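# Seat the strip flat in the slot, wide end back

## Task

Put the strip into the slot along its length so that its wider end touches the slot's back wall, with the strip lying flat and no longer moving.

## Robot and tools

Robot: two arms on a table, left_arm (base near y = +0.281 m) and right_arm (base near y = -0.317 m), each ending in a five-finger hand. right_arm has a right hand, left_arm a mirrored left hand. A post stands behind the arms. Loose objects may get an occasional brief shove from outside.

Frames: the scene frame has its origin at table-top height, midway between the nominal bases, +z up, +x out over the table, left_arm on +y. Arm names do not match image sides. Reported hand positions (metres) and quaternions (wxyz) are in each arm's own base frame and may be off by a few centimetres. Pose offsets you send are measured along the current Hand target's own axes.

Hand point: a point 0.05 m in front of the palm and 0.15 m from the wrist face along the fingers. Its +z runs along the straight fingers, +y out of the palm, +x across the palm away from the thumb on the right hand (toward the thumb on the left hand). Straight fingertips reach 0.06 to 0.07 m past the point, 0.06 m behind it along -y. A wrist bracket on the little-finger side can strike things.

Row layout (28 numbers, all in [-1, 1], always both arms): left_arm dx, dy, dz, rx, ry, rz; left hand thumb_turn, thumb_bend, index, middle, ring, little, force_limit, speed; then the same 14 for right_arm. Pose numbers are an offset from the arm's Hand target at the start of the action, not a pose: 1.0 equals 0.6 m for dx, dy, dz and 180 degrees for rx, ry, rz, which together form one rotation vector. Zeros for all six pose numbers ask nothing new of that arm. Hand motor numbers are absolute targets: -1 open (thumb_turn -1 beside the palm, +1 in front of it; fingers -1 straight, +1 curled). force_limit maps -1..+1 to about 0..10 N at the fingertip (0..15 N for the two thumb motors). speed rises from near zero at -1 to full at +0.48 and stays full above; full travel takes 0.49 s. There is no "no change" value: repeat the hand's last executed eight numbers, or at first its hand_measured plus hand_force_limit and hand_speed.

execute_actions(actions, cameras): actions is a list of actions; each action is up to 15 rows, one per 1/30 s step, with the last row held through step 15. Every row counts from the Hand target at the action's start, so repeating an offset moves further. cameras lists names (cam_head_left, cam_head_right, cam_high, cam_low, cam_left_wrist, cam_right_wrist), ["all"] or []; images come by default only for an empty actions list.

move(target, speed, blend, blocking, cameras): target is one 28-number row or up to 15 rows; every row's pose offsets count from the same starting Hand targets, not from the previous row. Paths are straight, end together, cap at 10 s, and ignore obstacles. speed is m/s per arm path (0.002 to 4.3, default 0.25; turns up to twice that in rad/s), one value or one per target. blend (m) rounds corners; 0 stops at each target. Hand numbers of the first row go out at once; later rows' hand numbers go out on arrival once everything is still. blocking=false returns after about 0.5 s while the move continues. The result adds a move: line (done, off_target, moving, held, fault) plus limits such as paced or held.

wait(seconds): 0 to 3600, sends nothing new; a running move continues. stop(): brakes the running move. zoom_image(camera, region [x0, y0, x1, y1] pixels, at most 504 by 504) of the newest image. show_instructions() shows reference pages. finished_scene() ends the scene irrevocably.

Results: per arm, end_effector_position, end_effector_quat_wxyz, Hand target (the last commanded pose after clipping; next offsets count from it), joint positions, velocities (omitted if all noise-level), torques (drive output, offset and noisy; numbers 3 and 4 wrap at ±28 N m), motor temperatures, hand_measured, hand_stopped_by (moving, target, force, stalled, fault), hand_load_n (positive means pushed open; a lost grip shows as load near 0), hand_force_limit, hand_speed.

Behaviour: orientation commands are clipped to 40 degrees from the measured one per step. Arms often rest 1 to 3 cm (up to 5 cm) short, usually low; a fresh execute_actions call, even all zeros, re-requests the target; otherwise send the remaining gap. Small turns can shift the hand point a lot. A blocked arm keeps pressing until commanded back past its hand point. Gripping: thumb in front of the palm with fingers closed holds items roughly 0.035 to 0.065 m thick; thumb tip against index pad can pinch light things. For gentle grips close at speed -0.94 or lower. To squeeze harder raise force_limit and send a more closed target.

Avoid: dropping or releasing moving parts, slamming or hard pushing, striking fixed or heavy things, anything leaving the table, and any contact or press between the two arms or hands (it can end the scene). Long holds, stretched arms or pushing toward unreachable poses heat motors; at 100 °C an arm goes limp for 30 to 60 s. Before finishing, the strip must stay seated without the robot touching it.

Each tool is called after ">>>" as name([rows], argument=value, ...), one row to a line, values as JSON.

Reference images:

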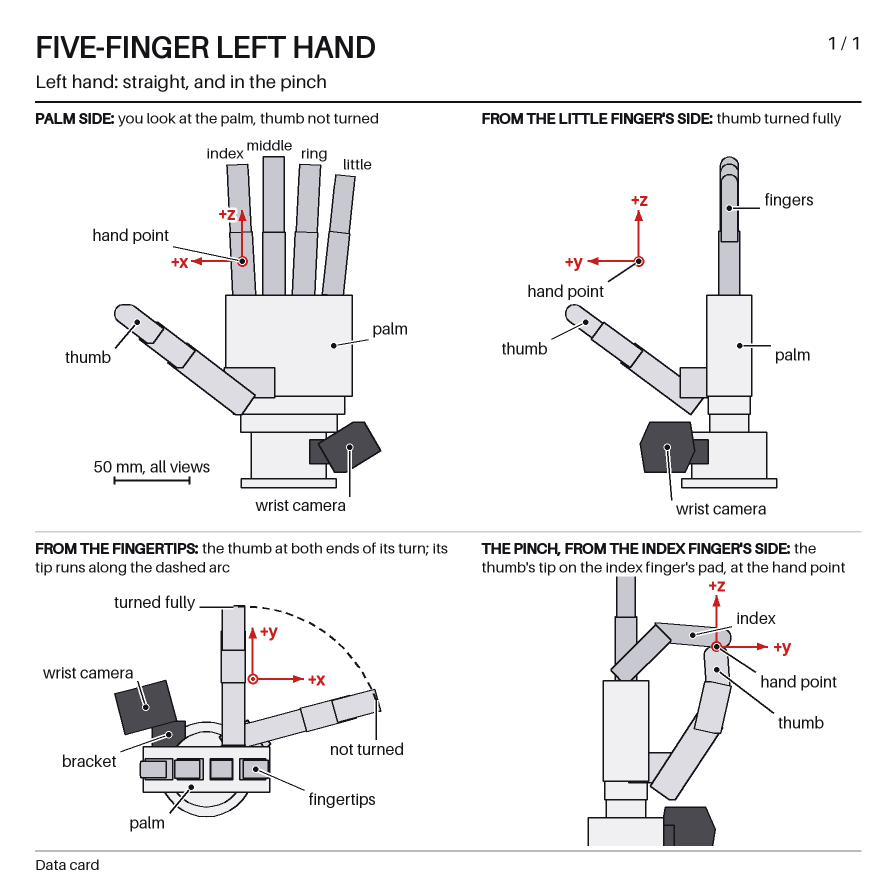

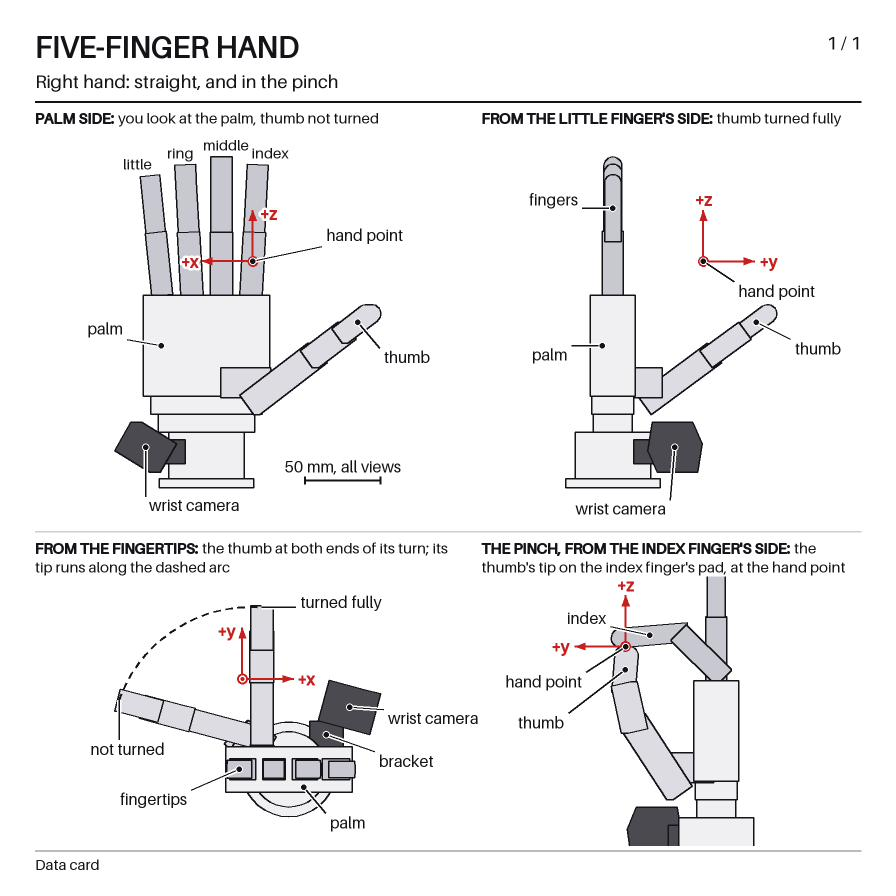

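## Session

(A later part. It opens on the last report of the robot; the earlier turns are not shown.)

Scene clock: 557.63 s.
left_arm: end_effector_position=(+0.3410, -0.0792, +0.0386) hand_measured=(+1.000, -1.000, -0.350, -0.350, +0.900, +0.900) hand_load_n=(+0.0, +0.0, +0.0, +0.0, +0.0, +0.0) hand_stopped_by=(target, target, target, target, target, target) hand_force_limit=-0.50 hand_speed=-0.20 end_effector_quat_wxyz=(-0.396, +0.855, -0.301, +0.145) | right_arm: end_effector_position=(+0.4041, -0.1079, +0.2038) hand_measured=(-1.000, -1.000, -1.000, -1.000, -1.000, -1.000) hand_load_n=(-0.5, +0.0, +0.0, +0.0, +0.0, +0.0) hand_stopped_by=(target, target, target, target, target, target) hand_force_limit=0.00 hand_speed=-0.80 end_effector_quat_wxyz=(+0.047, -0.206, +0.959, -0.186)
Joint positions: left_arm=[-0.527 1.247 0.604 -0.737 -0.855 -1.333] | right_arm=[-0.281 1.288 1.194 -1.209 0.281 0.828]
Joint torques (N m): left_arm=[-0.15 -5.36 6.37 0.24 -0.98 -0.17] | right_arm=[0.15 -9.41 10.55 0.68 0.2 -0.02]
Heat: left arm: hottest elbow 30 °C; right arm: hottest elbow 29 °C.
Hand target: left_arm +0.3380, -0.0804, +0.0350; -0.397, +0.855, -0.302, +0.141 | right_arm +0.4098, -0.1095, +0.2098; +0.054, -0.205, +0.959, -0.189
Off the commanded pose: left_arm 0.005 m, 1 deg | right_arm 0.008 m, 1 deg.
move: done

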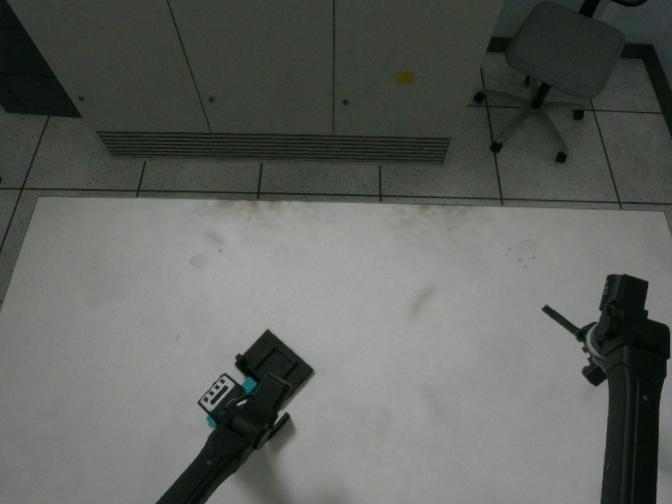

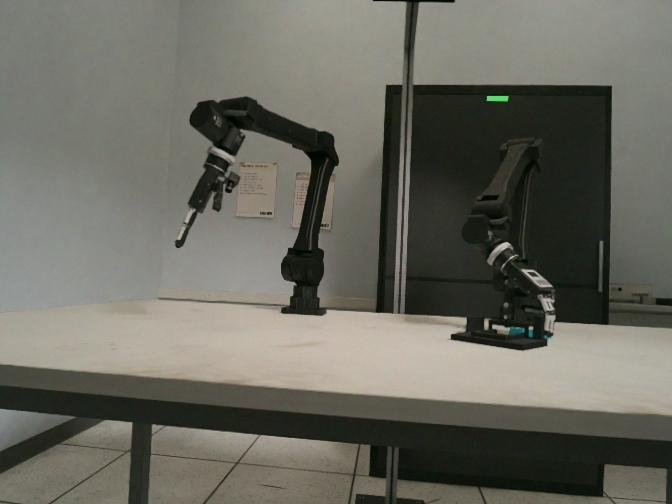

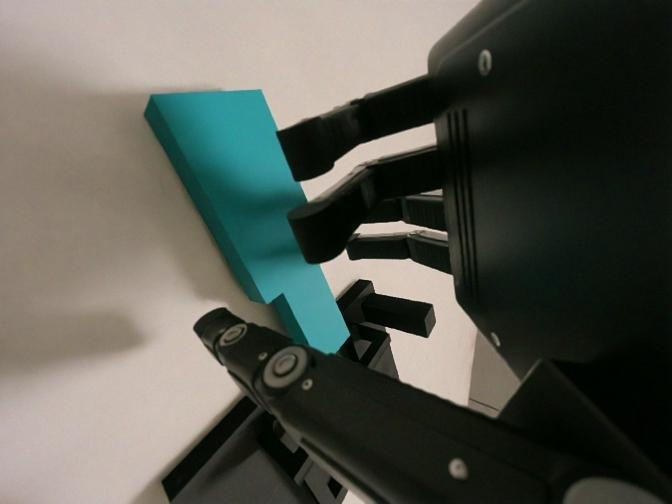

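>>> move(target=[-0.019,0.0153,-0.0038,0,0,0,1,-1,-0.35,-0.35,0.9,0.9,-0.5,-0.2,0,0,0,0,0,0,-1,-1,-1,-1,-1,-1,0,-0.8], speed=0.05, cameras=["cam_low", "cam_left_wrist"])

>>> zoom_image(camera="cam_low", region=[480, 260, 600, 360])

>>> zoom_image(camera="cam_left_wrist", region=[90, 90, 420, 420])

Scene clock: 614.57 s.
left_arm: end_effector_position=(+0.3299, -0.0798, +0.0308) hand_measured=(+1.000, -1.000, -0.350, -0.350, +0.900, +0.900) hand_load_n=(+0.0, +0.0, +0.0, +0.0, +0.0, +0.0) hand_stopped_by=(target, target, target, target, target, target) hand_force_limit=-0.50 hand_speed=-0.20 end_effector_quat_wxyz=(-0.396, +0.855, -0.303, +0.141) | right_arm: end_effector_position=(+0.4041, -0.1079, +0.2038) hand_measured=(-1.000, -1.000, -1.000, -1.000, -1.000, -1.000) hand_load_n=(+0.0, +0.0, +0.0, +0.0, +0.0, +0.0) hand_stopped_by=(target, target, target, target, target, target) hand_force_limit=0.00 hand_speed=-0.80 end_effector_quat_wxyz=(+0.047, -0.206, +0.959, -0.186)
Joint positions: left_arm=[-0.548 1.247 0.581 -0.747 -0.858 -1.366] | right_arm=[-0.281 1.288 1.194 -1.209 0.281 0.828]
Joint torques (N m): left_arm=[-0.09 -6.53 5.53 0.18 -0.98 -0.18] | right_arm=[0.15 -9.35 10.55 0.7 0.2 -0.01]
Heat: left arm: hottest elbow 29 °C; right arm: hottest elbow 29 °C.
Hand target: left_arm +0.3243, -0.0791, +0.0294; -0.398, +0.855, -0.302, +0.141 | right_arm +0.4098, -0.1095, +0.2098; +0.054, -0.205, +0.959, -0.189
Off the commanded pose: left_arm 0.006 m, 0 deg | right_arm 0.008 m, 1 deg.
move: done

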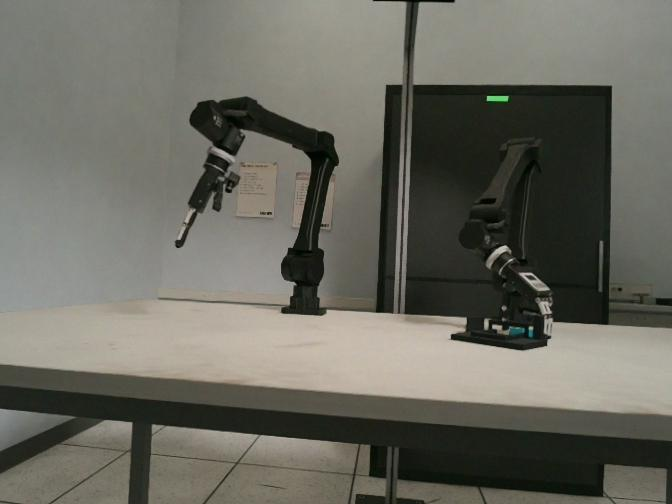

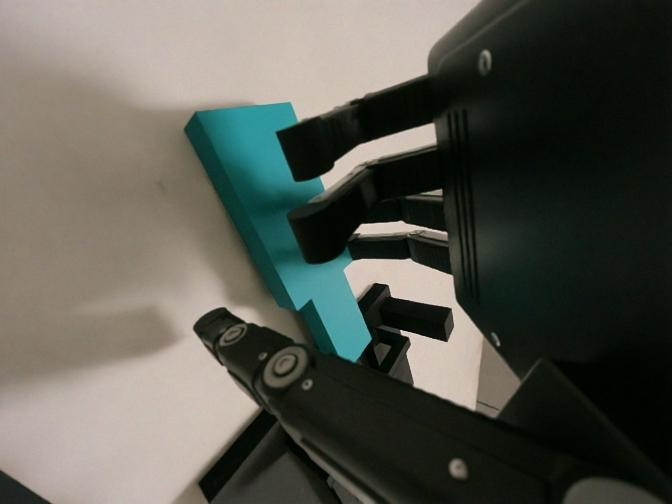

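Scaled by 4.200 from the camera's image (finer frame: 960x720).

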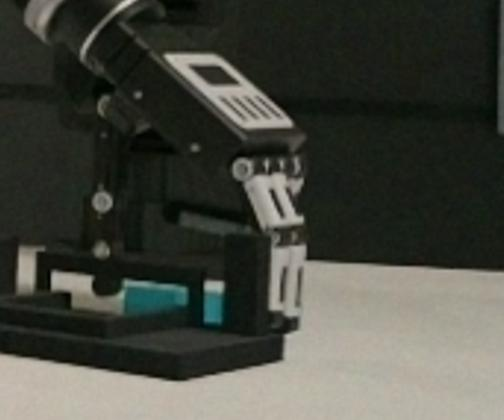

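Scaled by 1.527 from the camera's image (finer frame: 960x720).

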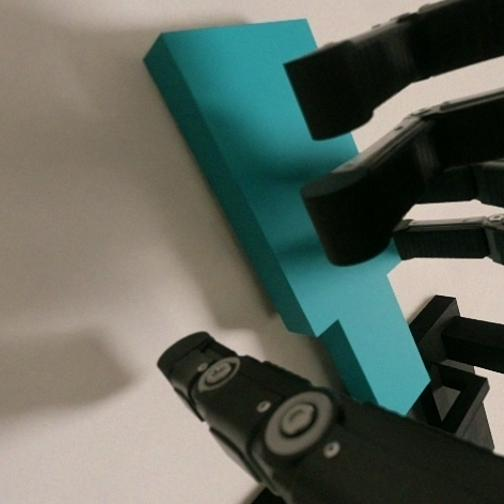

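>>> move(target=[0.0078,-0.017,0.0163,0,0,0,1,-1,-0.35,-0.35,0.9,0.9,-0.5,-0.2,0,0,0,0,0,0,-1,-1,-1,-1,-1,-1,0,-0.8], speed=0.05, cameras=["cam_low", "cam_left_wrist"])

>>> zoom_image(camera="cam_low", region=[480, 260, 600, 360])

>>> zoom_image(camera="cam_left_wrist", region=[90, 90, 420, 420])

Scene clock: 640.67 s.
left_arm: end_effector_position=(+0.3363, -0.0727, +0.0317) hand_measured=(+1.000, -1.000, -0.350, -0.350, +0.900, +0.900) hand_load_n=(+0.0, +0.0, +0.0, +0.0, +0.0, +0.0) hand_stopped_by=(target, target, target, target, target, target) hand_force_limit=-0.50 hand_speed=-0.20 end_effector_quat_wxyz=(-0.399, +0.855, -0.300, +0.141) | right_arm: end_effector_position=(+0.4041, -0.1079, +0.2038) hand_measured=(-1.000, -1.000, -1.000, -1.000, -1.000, -1.000) hand_load_n=(+0.0, +0.0, +0.0, +0.0, +0.0, +0.0) hand_stopped_by=(target, target, target, target, target, target) hand_force_limit=0.00 hand_speed=-0.80 end_effector_quat_wxyz=(+0.047, -0.206, +0.959, -0.186)
Joint positions: left_arm=[-0.518 1.247 0.581 -0.717 -0.858 -1.328] | right_arm=[-0.281 1.288 1.194 -1.209 0.281 0.828]
Joint torques (N m): left_arm=[1.2 -6.12 6.12 1.06 -0.66 0.17] | right_arm=[0.09 -9.35 10.52 0.68 0.19 -0.01]
Heat: left arm: hottest elbow 29 °C; right arm: hottest elbow 29 °C.
Hand target: left_arm +0.3368, -0.0711, +0.0309; -0.398, +0.855, -0.302, +0.141 | right_arm +0.4098, -0.1095, +0.2098; +0.054, -0.205, +0.959, -0.189
Off the commanded pose: left_arm 0.002 m, 0 deg | right_arm 0.008 m, 1 deg.
move: done

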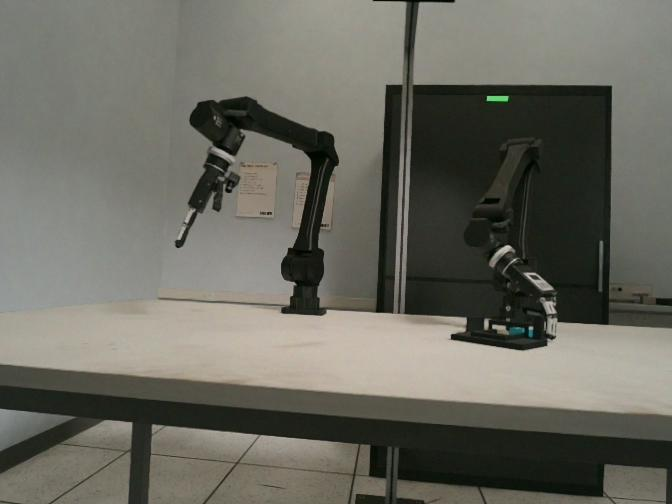

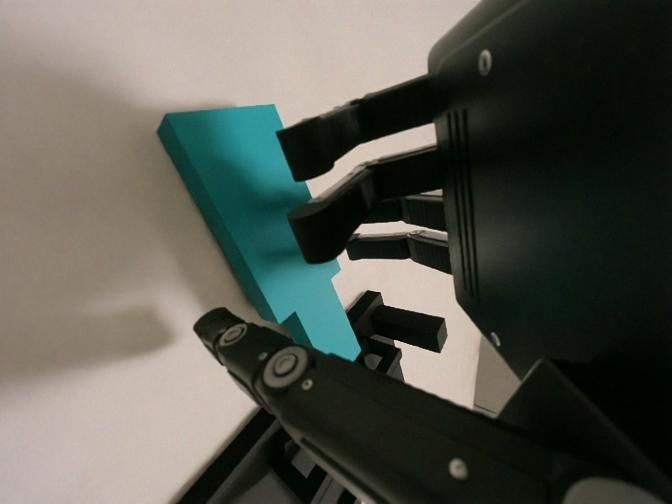

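Scaled by 4.200 from the camera's image (finer frame: 960x720).

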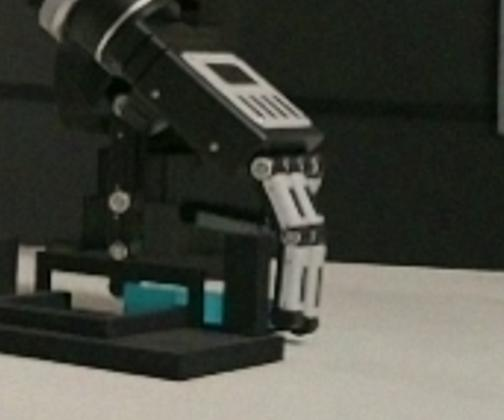

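Scaled by 1.527 from the camera's image (finer frame: 960x720).

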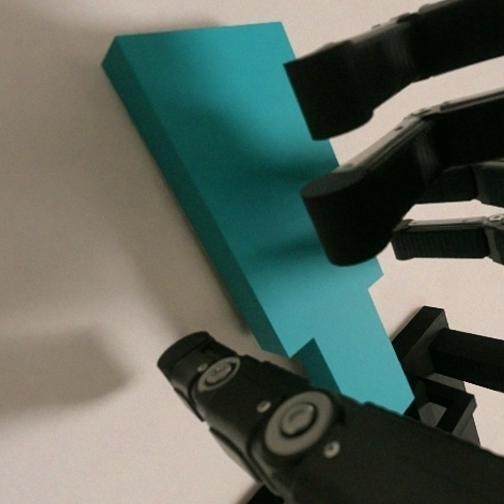

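>>> move(target=[0,0,0,0,0,0,1,-0.3,0.1,0.1,0.9,0.9,-0.4,-0.85,0,0,0,0,0,0,-1,-1,-1,-1,-1,-1,0,-0.8], cameras=["cam_low", "cam_left_wrist"])

>>> zoom_image(camera="cam_left_wrist", region=[90, 90, 420, 420])

Scene clock: 651.37 s.
left_arm: end_effector_position=(+0.3361, -0.0729, +0.0315) hand_measured=(+1.000, -0.810, +0.078, +0.008, +0.900, +0.900) hand_load_n=(+1.0, +8.0, +6.0, +1.5, +0.0, +0.0) hand_stopped_by=(target, force, force, force, target, target) hand_force_limit=-0.40 hand_speed=-0.85 end_effector_quat_wxyz=(-0.398, +0.855, -0.301, +0.141) | right_arm: end_effector_position=(+0.4041, -0.1079, +0.2038) hand_measured=(-1.000, -1.000, -1.000, -1.000, -1.000, -1.000) hand_load_n=(+0.0, +0.0, +0.0, +0.0, +0.0, +0.0) hand_stopped_by=(target, target, target, target, target, target) hand_force_limit=0.00 hand_speed=-0.80 end_effector_quat_wxyz=(+0.047, -0.206, +0.959, -0.186)
Joint positions: left_arm=[-0.518 1.247 0.581 -0.717 -0.857 -1.325] | right_arm=[-0.281 1.288 1.194 -1.209 0.281 0.828]
Joint torques (N m): left_arm=[1.2 -6.12 6.12 1.06 -0.7 0.15] | right_arm=[0.21 -9.41 10.51 0.69 0.2 -0.01]
Heat: left arm: hottest elbow 29 °C; right arm: hottest elbow 29 °C.
Hand target: left_arm +0.3368, -0.0712, +0.0309; -0.397, +0.855, -0.302, +0.141 | right_arm +0.4098, -0.1095, +0.2098; +0.054, -0.205, +0.959, -0.189
Off the commanded pose: left_arm 0.002 m, 0 deg | right_arm 0.008 m, 1 deg.
move: done

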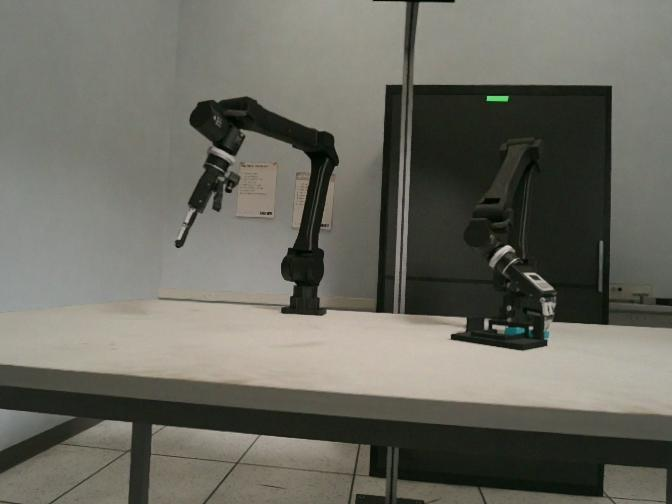

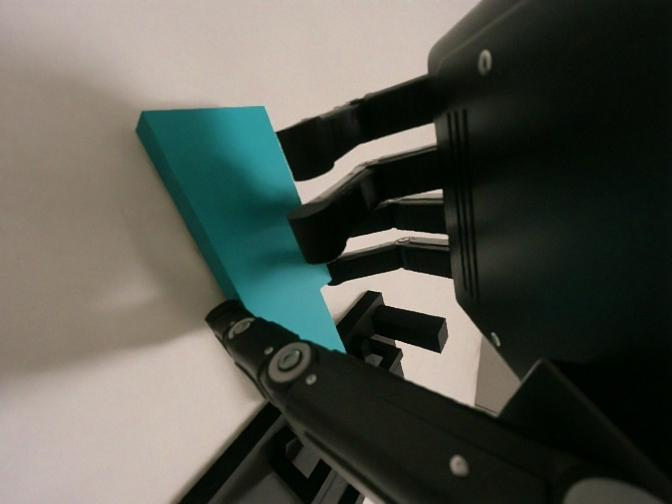

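Scaled by 1.527 from the camera's image (finer frame: 960x720).

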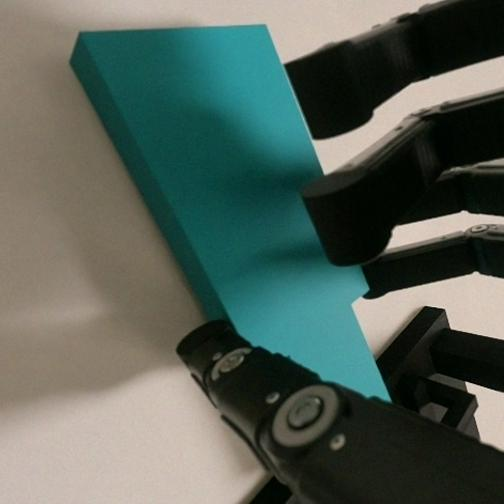

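>>> move(target=[0,-0.0766,-0.0643,0,0,0,1,-0.3,0.1,0.1,0.9,0.9,-0.4,-0.85,0,0,0,0,0,0,-1,-1,-1,-1,-1,-1,0,-0.8], speed=0.06, cameras=["cam_head_right", "cam_low", "cam_left_wrist"])

>>> zoom_image(camera="cam_low", region=[440, 220, 600, 360])

Scene clock: 661.27 s.
left_arm: end_effector_position=(+0.3168, -0.0622, +0.0665) hand_measured=(+1.000, -0.810, +0.078, +0.008, +0.900, +0.900) hand_load_n=(+0.0, +7.0, +6.0, +0.0, +0.0, +0.0) hand_stopped_by=(target, force, force, force, target, target) hand_force_limit=-0.40 hand_speed=-0.85 end_effector_quat_wxyz=(-0.401, +0.853, -0.313, +0.119) | right_arm: end_effector_position=(+0.4041, -0.1079, +0.2038) hand_measured=(-1.000, -1.000, -1.000, -1.000, -1.000, -1.000) hand_load_n=(+0.0, +0.0, +0.0, +0.0, +0.0, +0.0) hand_stopped_by=(target, target, target, target, target, target) hand_force_limit=0.00 hand_speed=-0.80 end_effector_quat_wxyz=(+0.047, -0.206, +0.959, -0.186)
Joint positions: left_arm=[-0.518 1.137 0.617 -0.91 -0.854 -1.321] | right_arm=[-0.281 1.288 1.194 -1.209 0.281 0.828]
Joint torques (N m): left_arm=[1.2 -5.89 10.81 0.09 -0.83 0.11] | right_arm=[0.15 -9.35 10.54 0.69 0.2 -0.01]
Heat: left arm: hottest elbow 29 °C; right arm: hottest elbow 30 °C.
Hand target: left_arm +0.3368, -0.0710, +0.0909; -0.398, +0.855, -0.302, +0.141 | right_arm +0.4098, -0.1095, +0.2098; +0.054, -0.205, +0.959, -0.189
Off the commanded pose: left_arm 0.033 m, 3 deg | right_arm 0.008 m, 1 deg.
move: off_target (left_arm)

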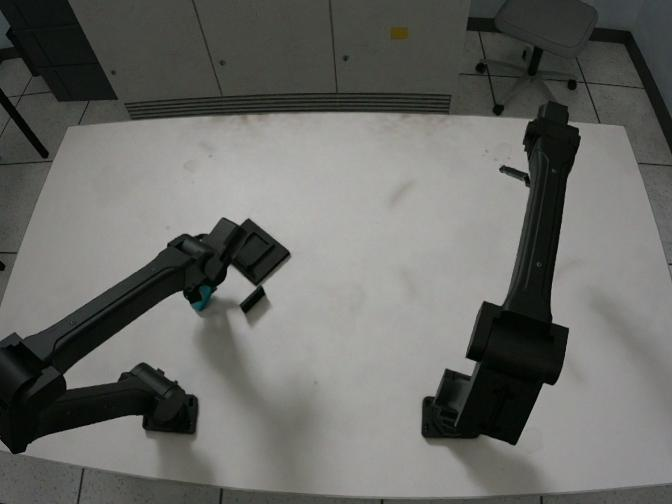

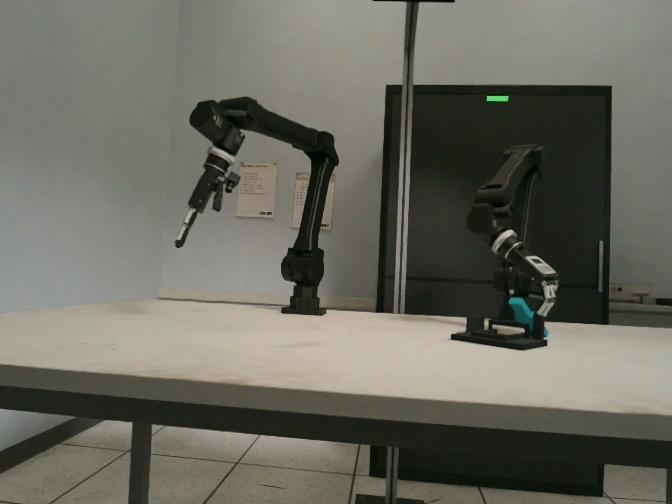

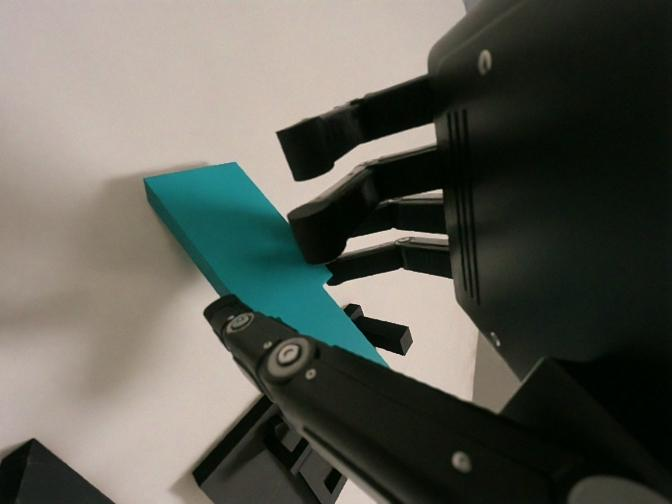

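Scaled by 3.150 from the camera's image (finer frame: 960x720).

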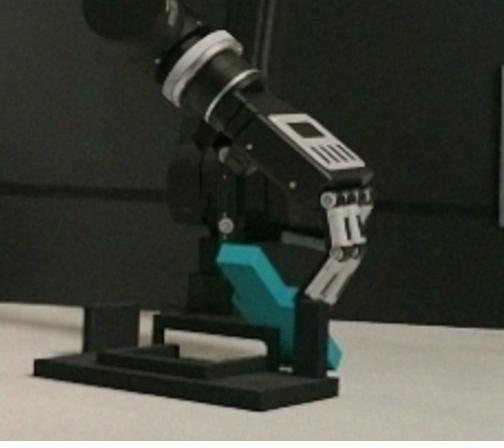

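>>> move(target=[0,0.0766,0.0643,0,0,0,1,-0.3,0.1,0.1,0.9,0.9,-0.4,-0.85,0,0,0,0,0,0,-1,-1,-1,-1,-1,-1,0,-0.8], speed=0.06, cameras=["cam_low", "cam_left_wrist"])

>>> zoom_image(camera="cam_low", region=[440, 220, 600, 360])

Scene clock: 677.33 s.
left_arm: end_effector_position=(+0.3376, -0.0740, +0.0348) hand_measured=(+1.000, -0.810, +0.078, +0.008, +0.900, +0.900) hand_load_n=(+0.0, +7.5, +6.5, +0.5, +0.0, +0.5) hand_stopped_by=(target, force, force, force, target, target) hand_force_limit=-0.40 hand_speed=-0.85 end_effector_quat_wxyz=(-0.397, +0.855, -0.301, +0.143) | right_arm: end_effector_position=(+0.4041, -0.1079, +0.2038) hand_measured=(-1.000, -1.000, -1.000, -1.000, -1.000, -1.000) hand_load_n=(+0.0, +0.0, +0.0, +0.0, +0.0, +0.5) hand_stopped_by=(target, target, target, target, target, target) hand_force_limit=0.00 hand_speed=-0.80 end_effector_quat_wxyz=(+0.047, -0.206, +0.959, -0.186)
Joint positions: left_arm=[-0.518 1.24 0.586 -0.721 -0.854 -1.321] | right_arm=[-0.281 1.288 1.194 -1.209 0.281 0.828]
Joint torques (N m): left_arm=[1.14 -5.66 5.85 1.2 -0.81 0.1] | right_arm=[0.09 -9.29 10.54 0.7 0.21 -0.01]
Heat: left arm: hottest elbow 31 °C; right arm: hottest elbow 30 °C.
Hand target: left_arm +0.3367, -0.0711, +0.0309; -0.398, +0.855, -0.302, +0.141 | right_arm +0.4098, -0.1095, +0.2098; +0.054, -0.205, +0.959, -0.189
Off the commanded pose: left_arm 0.005 m, 0 deg | right_arm 0.008 m, 1 deg.
move: done

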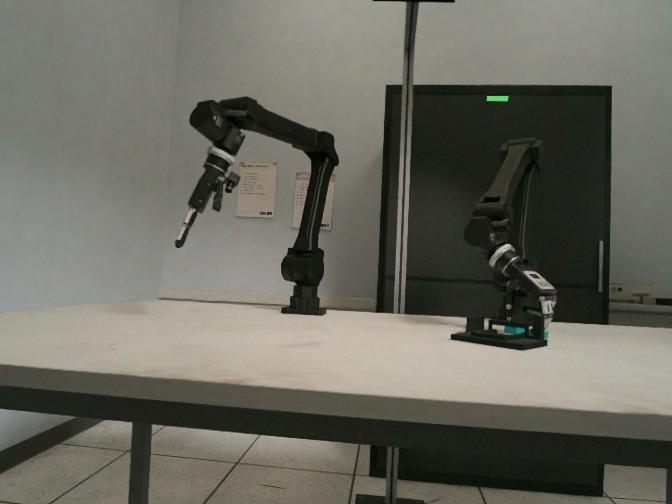

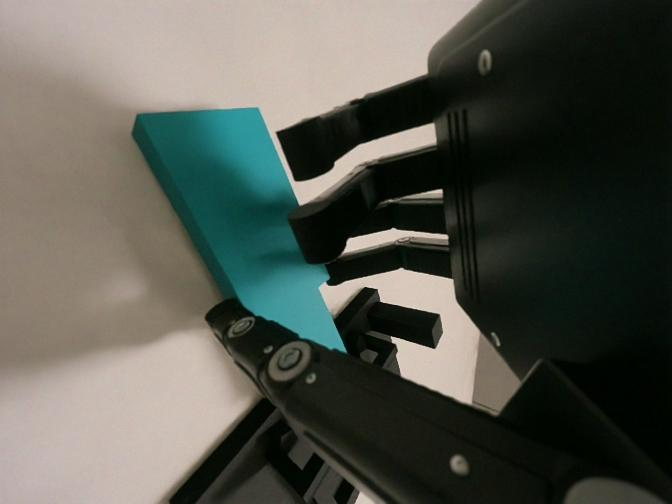

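Scaled by 3.150 from the camera's image (finer frame: 960x720).

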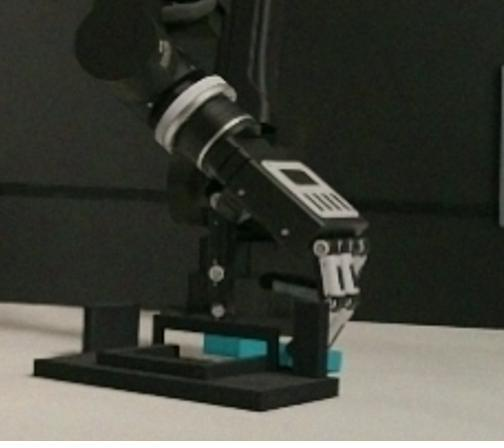

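>>> move([
  [0,0,0,0,0,0,1,-1,-0.2,-0.2,0.9,0.9,-0.4,-0.6,0,0,0,0,0,0,-1,-1,-1,-1,-1,-1,0,-0.8],
  [-0.017,0,0,0,0,0,1,-1,-0.2,-0.2,0.9,0.9,-0.4,-0.6,0,0,0,0,0,0,-1,-1,-1,-1,-1,-1,0,-0.8],
], speed=0.05, cameras=["cam_low", "cam_left_wrist"])

>>> zoom_image(camera="cam_left_wrist", region=[90, 90, 420, 420])

Scene clock: 708.50 s.
left_arm: end_effector_position=(+0.3314, -0.0693, +0.0329) hand_measured=(+1.000, -1.000, -0.200, -0.200, +0.900, +0.900) hand_load_n=(+0.0, +0.0, +0.0, +0.0, +0.0, +0.0) hand_stopped_by=(target, target, target, target, target, target) hand_force_limit=-0.40 hand_speed=-0.60 end_effector_quat_wxyz=(-0.397, +0.855, -0.301, +0.143) | right_arm: end_effector_position=(+0.4041, -0.1079, +0.2038) hand_measured=(-1.000, -1.000, -1.000, -1.000, -1.000, -1.000) hand_load_n=(+0.0, +0.0, +0.0, +0.0, +0.0, +0.0) hand_stopped_by=(target, target, target, target, target, target) hand_force_limit=0.00 hand_speed=-0.80 end_effector_quat_wxyz=(+0.047, -0.206, +0.959, -0.186)
Joint positions: left_arm=[-0.514 1.222 0.565 -0.716 -0.854 -1.318] | right_arm=[-0.281 1.288 1.194 -1.209 0.281 0.828]
Joint torques (N m): left_arm=[1.38 -6.3 5.56 1.05 -0.77 0.18] | right_arm=[0.09 -9.41 10.55 0.69 0.2 -0.01]
Heat: left arm: hottest elbow 30 °C; right arm: hottest elbow 30 °C.
Hand target: left_arm +0.3288, -0.0647, +0.0309; -0.398, +0.855, -0.302, +0.141 | right_arm +0.4098, -0.1095, +0.2098; +0.054, -0.205, +0.959, -0.189
Off the commanded pose: left_arm 0.006 m, 0 deg | right_arm 0.008 m, 1 deg.
move: done

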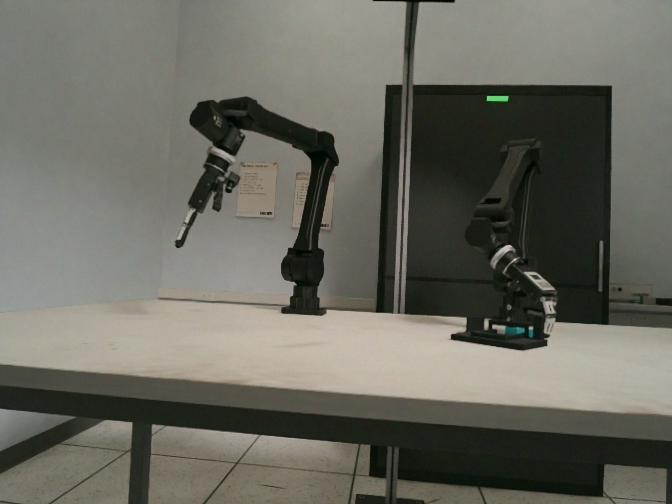

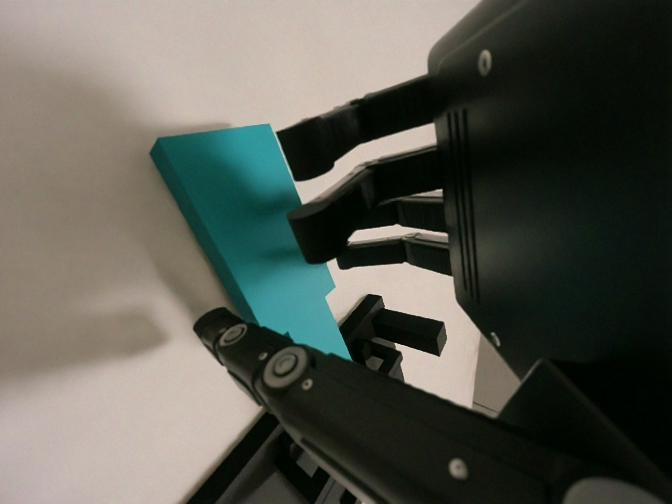

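Scaled by 1.527 from the camera's image (finer frame: 960x720).

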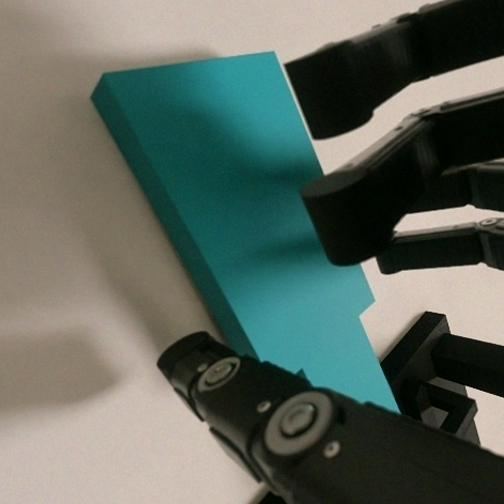

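>>> move([
  [0,0,0,0,0,0,1,-1,0.0,0.0,0.9,0.9,-0.4,-0.85,0,0,0,0,0,0,-1,-1,-1,-1,-1,-1,0,-0.8],
  [0,0,0,0,0,0,1,-0.3,0.0,0.0,0.9,0.9,-0.3,-0.85,0,0,0,0,0,0,-1,-1,-1,-1,-1,-1,0,-0.8],
], cameras=["cam_left_wrist"])

>>> zoom_image(camera="cam_left_wrist", region=[90, 90, 420, 420])

Scene clock: 717.57 s.
left_arm: end_effector_position=(+0.3314, -0.0690, +0.0330) hand_measured=(+1.000, -0.782, +0.000, +0.000, +0.900, +0.900) hand_load_n=(+3.0, +5.5, +0.0, +4.5, +0.0, +0.0) hand_stopped_by=(target, force, target, target, target, target) hand_force_limit=-0.30 hand_speed=-0.85 end_effector_quat_wxyz=(-0.397, +0.855, -0.301, +0.143) | right_arm: end_effector_position=(+0.4041, -0.1079, +0.2038) hand_measured=(-1.000, -1.000, -1.000, -1.000, -1.000, -1.000) hand_load_n=(+0.0, +0.0, +0.0, +0.0, +0.0, +0.0) hand_stopped_by=(target, target, target, target, target, target) hand_force_limit=0.00 hand_speed=-0.80 end_effector_quat_wxyz=(+0.047, -0.206, +0.959, -0.186)
Joint positions: left_arm=[-0.513 1.221 0.565 -0.716 -0.854 -1.317] | right_arm=[-0.281 1.288 1.194 -1.209 0.281 0.828]
Joint torques (N m): left_arm=[1.32 -6.24 5.56 1.05 -0.77 0.16] | right_arm=[0.15 -9.35 10.54 0.72 0.19 -0.01]
Heat: left arm: hottest elbow 30 °C; right arm: hottest elbow 30 °C.
Hand target: left_arm +0.3288, -0.0647, +0.0310; -0.398, +0.855, -0.302, +0.141 | right_arm +0.4098, -0.1095, +0.2098; +0.054, -0.205, +0.959, -0.189
Off the commanded pose: left_arm 0.006 m, 0 deg | right_arm 0.008 m, 1 deg.
move: done

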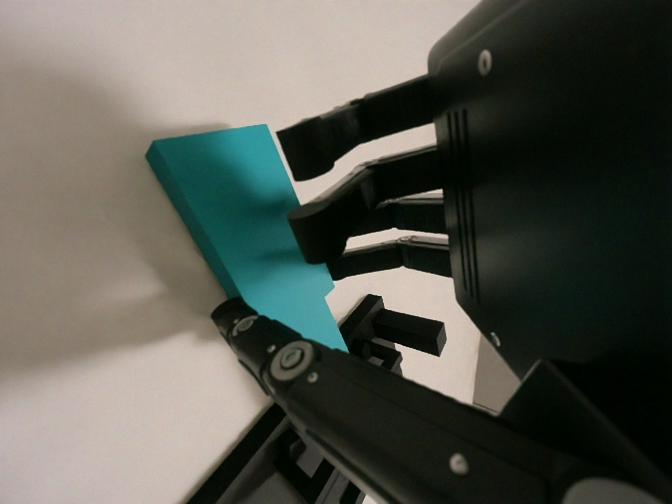

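Scaled by 1.527 from the camera's image (finer frame: 960x720).

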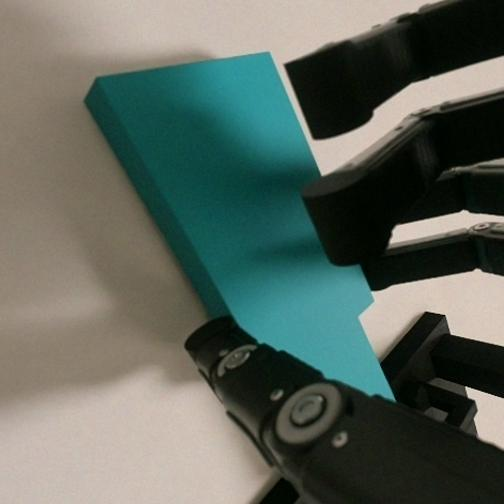

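>>> move([
  [0,0,0,0,0,0,1,-0.3,0.15,0.0,0.9,0.9,-0.4,-0.93,0,0,0,0,0,0,-1,-1,-1,-1,-1,-1,0,-0.8],
], cameras=["cam_left_wrist"])

Scene clock: 723.63 s.
left_arm: end_effector_position=(+0.3314, -0.0690, +0.0330) hand_measured=(+1.000, -0.782, +0.052, +0.000, +0.900, +0.900) hand_load_n=(+1.5, +7.5, +3.5, +2.5, +0.0, +0.0) hand_stopped_by=(target, force, force, target, target, target) hand_force_limit=-0.40 hand_speed=-0.93 end_effector_quat_wxyz=(-0.397, +0.855, -0.301, +0.143) | right_arm: end_effector_position=(+0.4041, -0.1079, +0.2038) hand_measured=(-1.000, -1.000, -1.000, -1.000, -1.000, -1.000) hand_load_n=(+0.0, -0.5, +0.0, +0.0, +0.0, +0.0) hand_stopped_by=(target, target, target, target, target, target) hand_force_limit=0.00 hand_speed=-0.80 end_effector_quat_wxyz=(+0.047, -0.206, +0.959, -0.186)
Joint positions: left_arm=[-0.513 1.221 0.565 -0.716 -0.854 -1.317] | right_arm=[-0.281 1.288 1.194 -1.209 0.281 0.828]
Joint torques (N m): left_arm=[1.32 -6.3 5.56 1.05 -0.77 0.15] | right_arm=[0.21 -9.35 10.55 0.65 0.2 0]
Heat: left arm: hottest elbow 30 °C; right arm: hottest elbow 30 °C.
Hand target: left_arm +0.3288, -0.0647, +0.0309; -0.398, +0.855, -0.302, +0.141 | right_arm +0.4098, -0.1095, +0.2098; +0.054, -0.205, +0.959, -0.189
Off the commanded pose: left_arm 0.005 m, 0 deg | right_arm 0.008 m, 1 deg.
move: done

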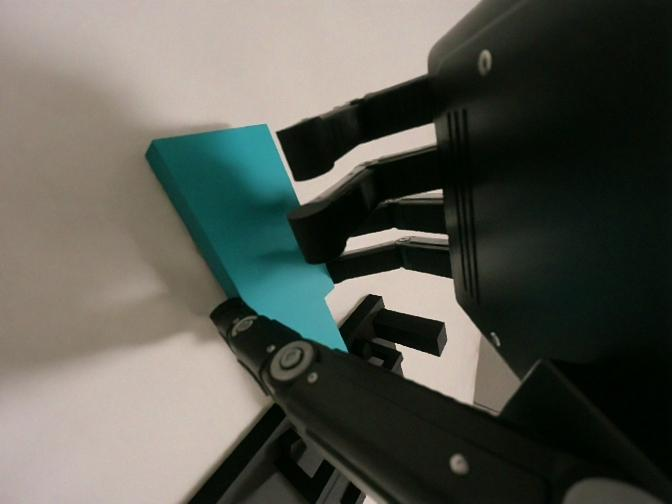

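>>> move(target=[0.0,-0.0638,-0.0536,0,0,0,1,-0.3,0.15,0.0,0.9,0.9,-0.4,-0.93,0,0,0,0,0,0,-1,-1,-1,-1,-1,-1,0,-0.8], speed=0.05, cameras=["cam_low", "cam_left_wrist"])

>>> zoom_image(camera="cam_low", region=[440, 220, 600, 360])

Scene clock: 731.10 s.
left_arm: end_effector_position=(+0.3124, -0.0584, +0.0614) hand_measured=(+1.000, -0.780, +0.052, +0.000, +0.900, +0.900) hand_load_n=(+0.0, +0.0, +0.0, +0.0, +0.0, +0.0) hand_stopped_by=(target, force, force, target, target, target) hand_force_limit=-0.40 hand_speed=-0.93 end_effector_quat_wxyz=(-0.399, +0.854, -0.310, +0.126) | right_arm: end_effector_position=(+0.4041, -0.1079, +0.2038) hand_measured=(-1.000, -1.000, -1.000, -1.000, -1.000, -1.000) hand_load_n=(+0.0, +0.0, +0.0, +0.0, +0.0, +0.0) hand_stopped_by=(target, target, target, target, target, target) hand_force_limit=0.00 hand_speed=-0.80 end_effector_quat_wxyz=(+0.047, -0.206, +0.959, -0.186)
Joint positions: left_arm=[-0.513 1.116 0.586 -0.878 -0.852 -1.314] | right_arm=[-0.281 1.288 1.194 -1.209 0.281 0.828]
Joint torques (N m): left_arm=[1.26 -5.3 10.17 0.2 -0.86 0.14] | right_arm=[0.15 -9.41 10.55 0.69 0.2 -0.01]
Heat: left arm: hottest elbow 29 °C; right arm: hottest elbow 30 °C.
Hand target: left_arm +0.3288, -0.0645, +0.0808; -0.398, +0.855, -0.302, +0.141 | right_arm +0.4098, -0.1095, +0.2098; +0.054, -0.205, +0.959, -0.189
Off the commanded pose: left_arm 0.026 m, 2 deg | right_arm 0.008 m, 1 deg.
move: off_target (left_arm)

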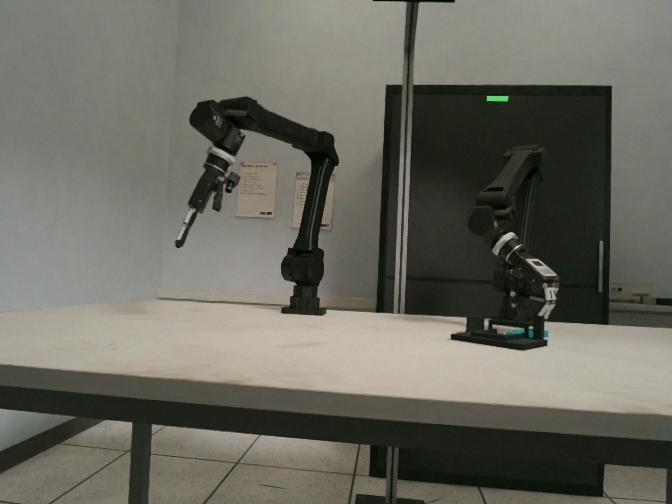

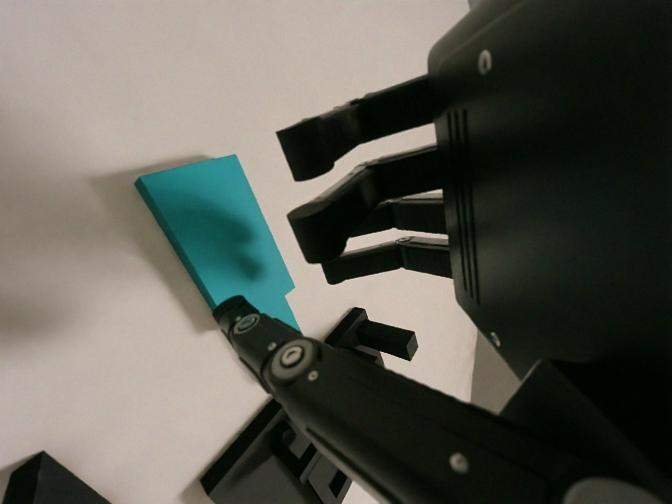

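Scaled by 3.150 from the camera's image (finer frame: 960x720).

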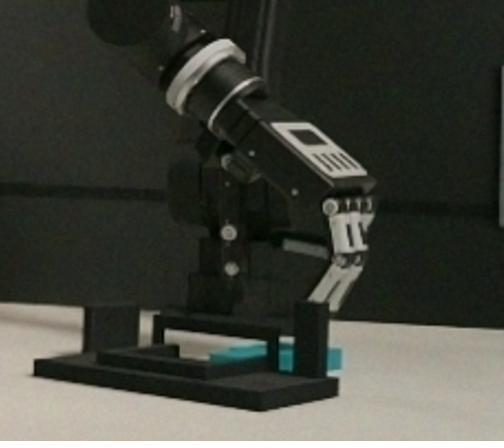

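>>> move([
  [-0.026,0.0305,-0.0215,0.011,0,0,1,-1,-0.3,-0.3,0.9,0.9,-0.4,-0.6,0,0,0,0,0,0,-1,-1,-1,-1,-1,-1,0,-0.8],
  [-0.026,0.0688,0.0107,0.011,0,0,1,-1,-0.3,-0.3,0.9,0.9,-0.4,-0.6,0,0,0,0,0,0,-1,-1,-1,-1,-1,-1,0,-0.8],
], speed=0.08, cameras=["cam_low", "cam_left_wrist"])

>>> zoom_image(camera="cam_left_wrist", region=[90, 90, 420, 420])

>>> zoom_image(camera="cam_low", region=[480, 260, 600, 360])

Scene clock: 786.10 s.
left_arm: end_effector_position=(+0.3051, -0.0713, +0.0503) hand_measured=(+1.000, -1.000, -0.300, -0.300, +0.900, +0.900) hand_load_n=(+0.0, +0.0, +0.0, +0.0, +0.0, +0.0) hand_stopped_by=(target, target, target, target, target, target) hand_force_limit=-0.40 hand_speed=-0.60 end_effector_quat_wxyz=(-0.411, +0.848, -0.301, +0.145) | right_arm: end_effector_position=(+0.4041, -0.1079, +0.2038) hand_measured=(-1.000, -1.000, -1.000, -1.000, -1.000, -1.000) hand_load_n=(+0.0, +0.0, +0.0, +0.0, +0.0, -0.5) hand_stopped_by=(target, target, target, target, target, target) hand_force_limit=0.00 hand_speed=-0.80 end_effector_quat_wxyz=(+0.047, -0.206, +0.959, -0.186)
Joint positions: left_arm=[-0.594 1.143 0.555 -0.874 -0.898 -1.43] | right_arm=[-0.281 1.288 1.194 -1.209 0.281 0.828]
Joint torques (N m): left_arm=[0.03 -4.31 5.82 0.92 -0.99 -0.17] | right_arm=[0.09 -9.35 10.54 0.68 0.2 -0.01]
Heat: left arm: hottest elbow 35 °C; right arm: hottest elbow 30 °C.
Hand target: left_arm +0.3031, -0.0717, +0.0451; -0.412, +0.848, -0.300, +0.146 | right_arm +0.4098, -0.1095, +0.2098; +0.054, -0.205, +0.959, -0.189
Off the commanded pose: left_arm 0.006 m, 0 deg | right_arm 0.008 m, 1 deg.
move: done

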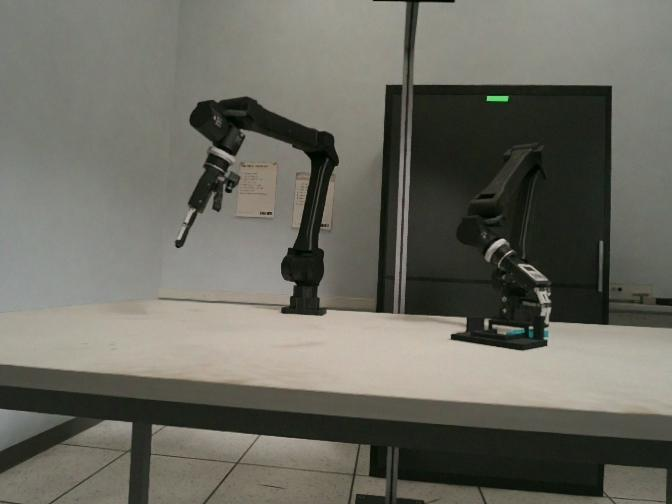

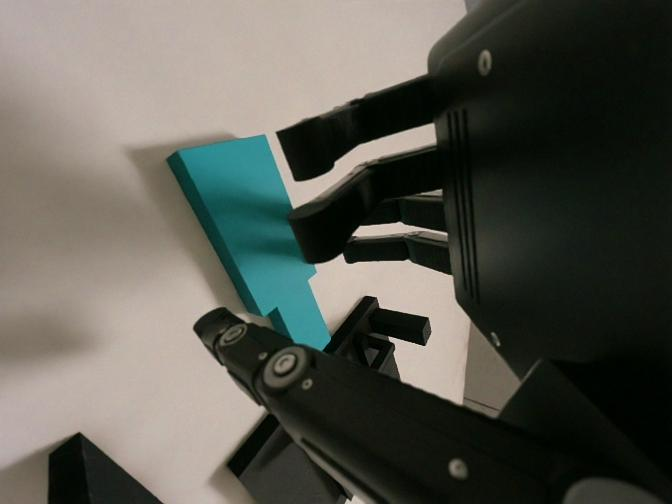

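Scaled by 1.527 from the camera's image (finer frame: 960x720).

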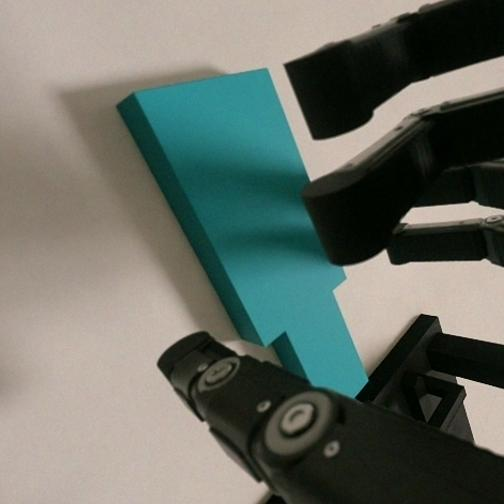

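Scaled by 4.200 from the camera's image (finer frame: 960x720).

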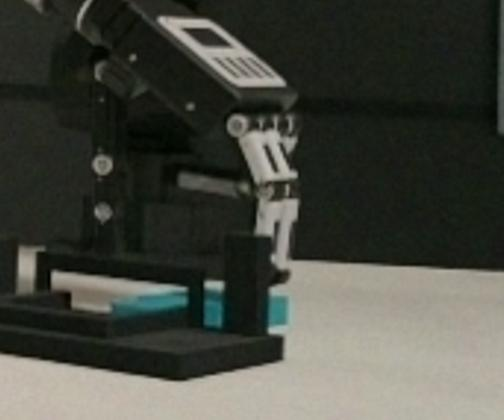

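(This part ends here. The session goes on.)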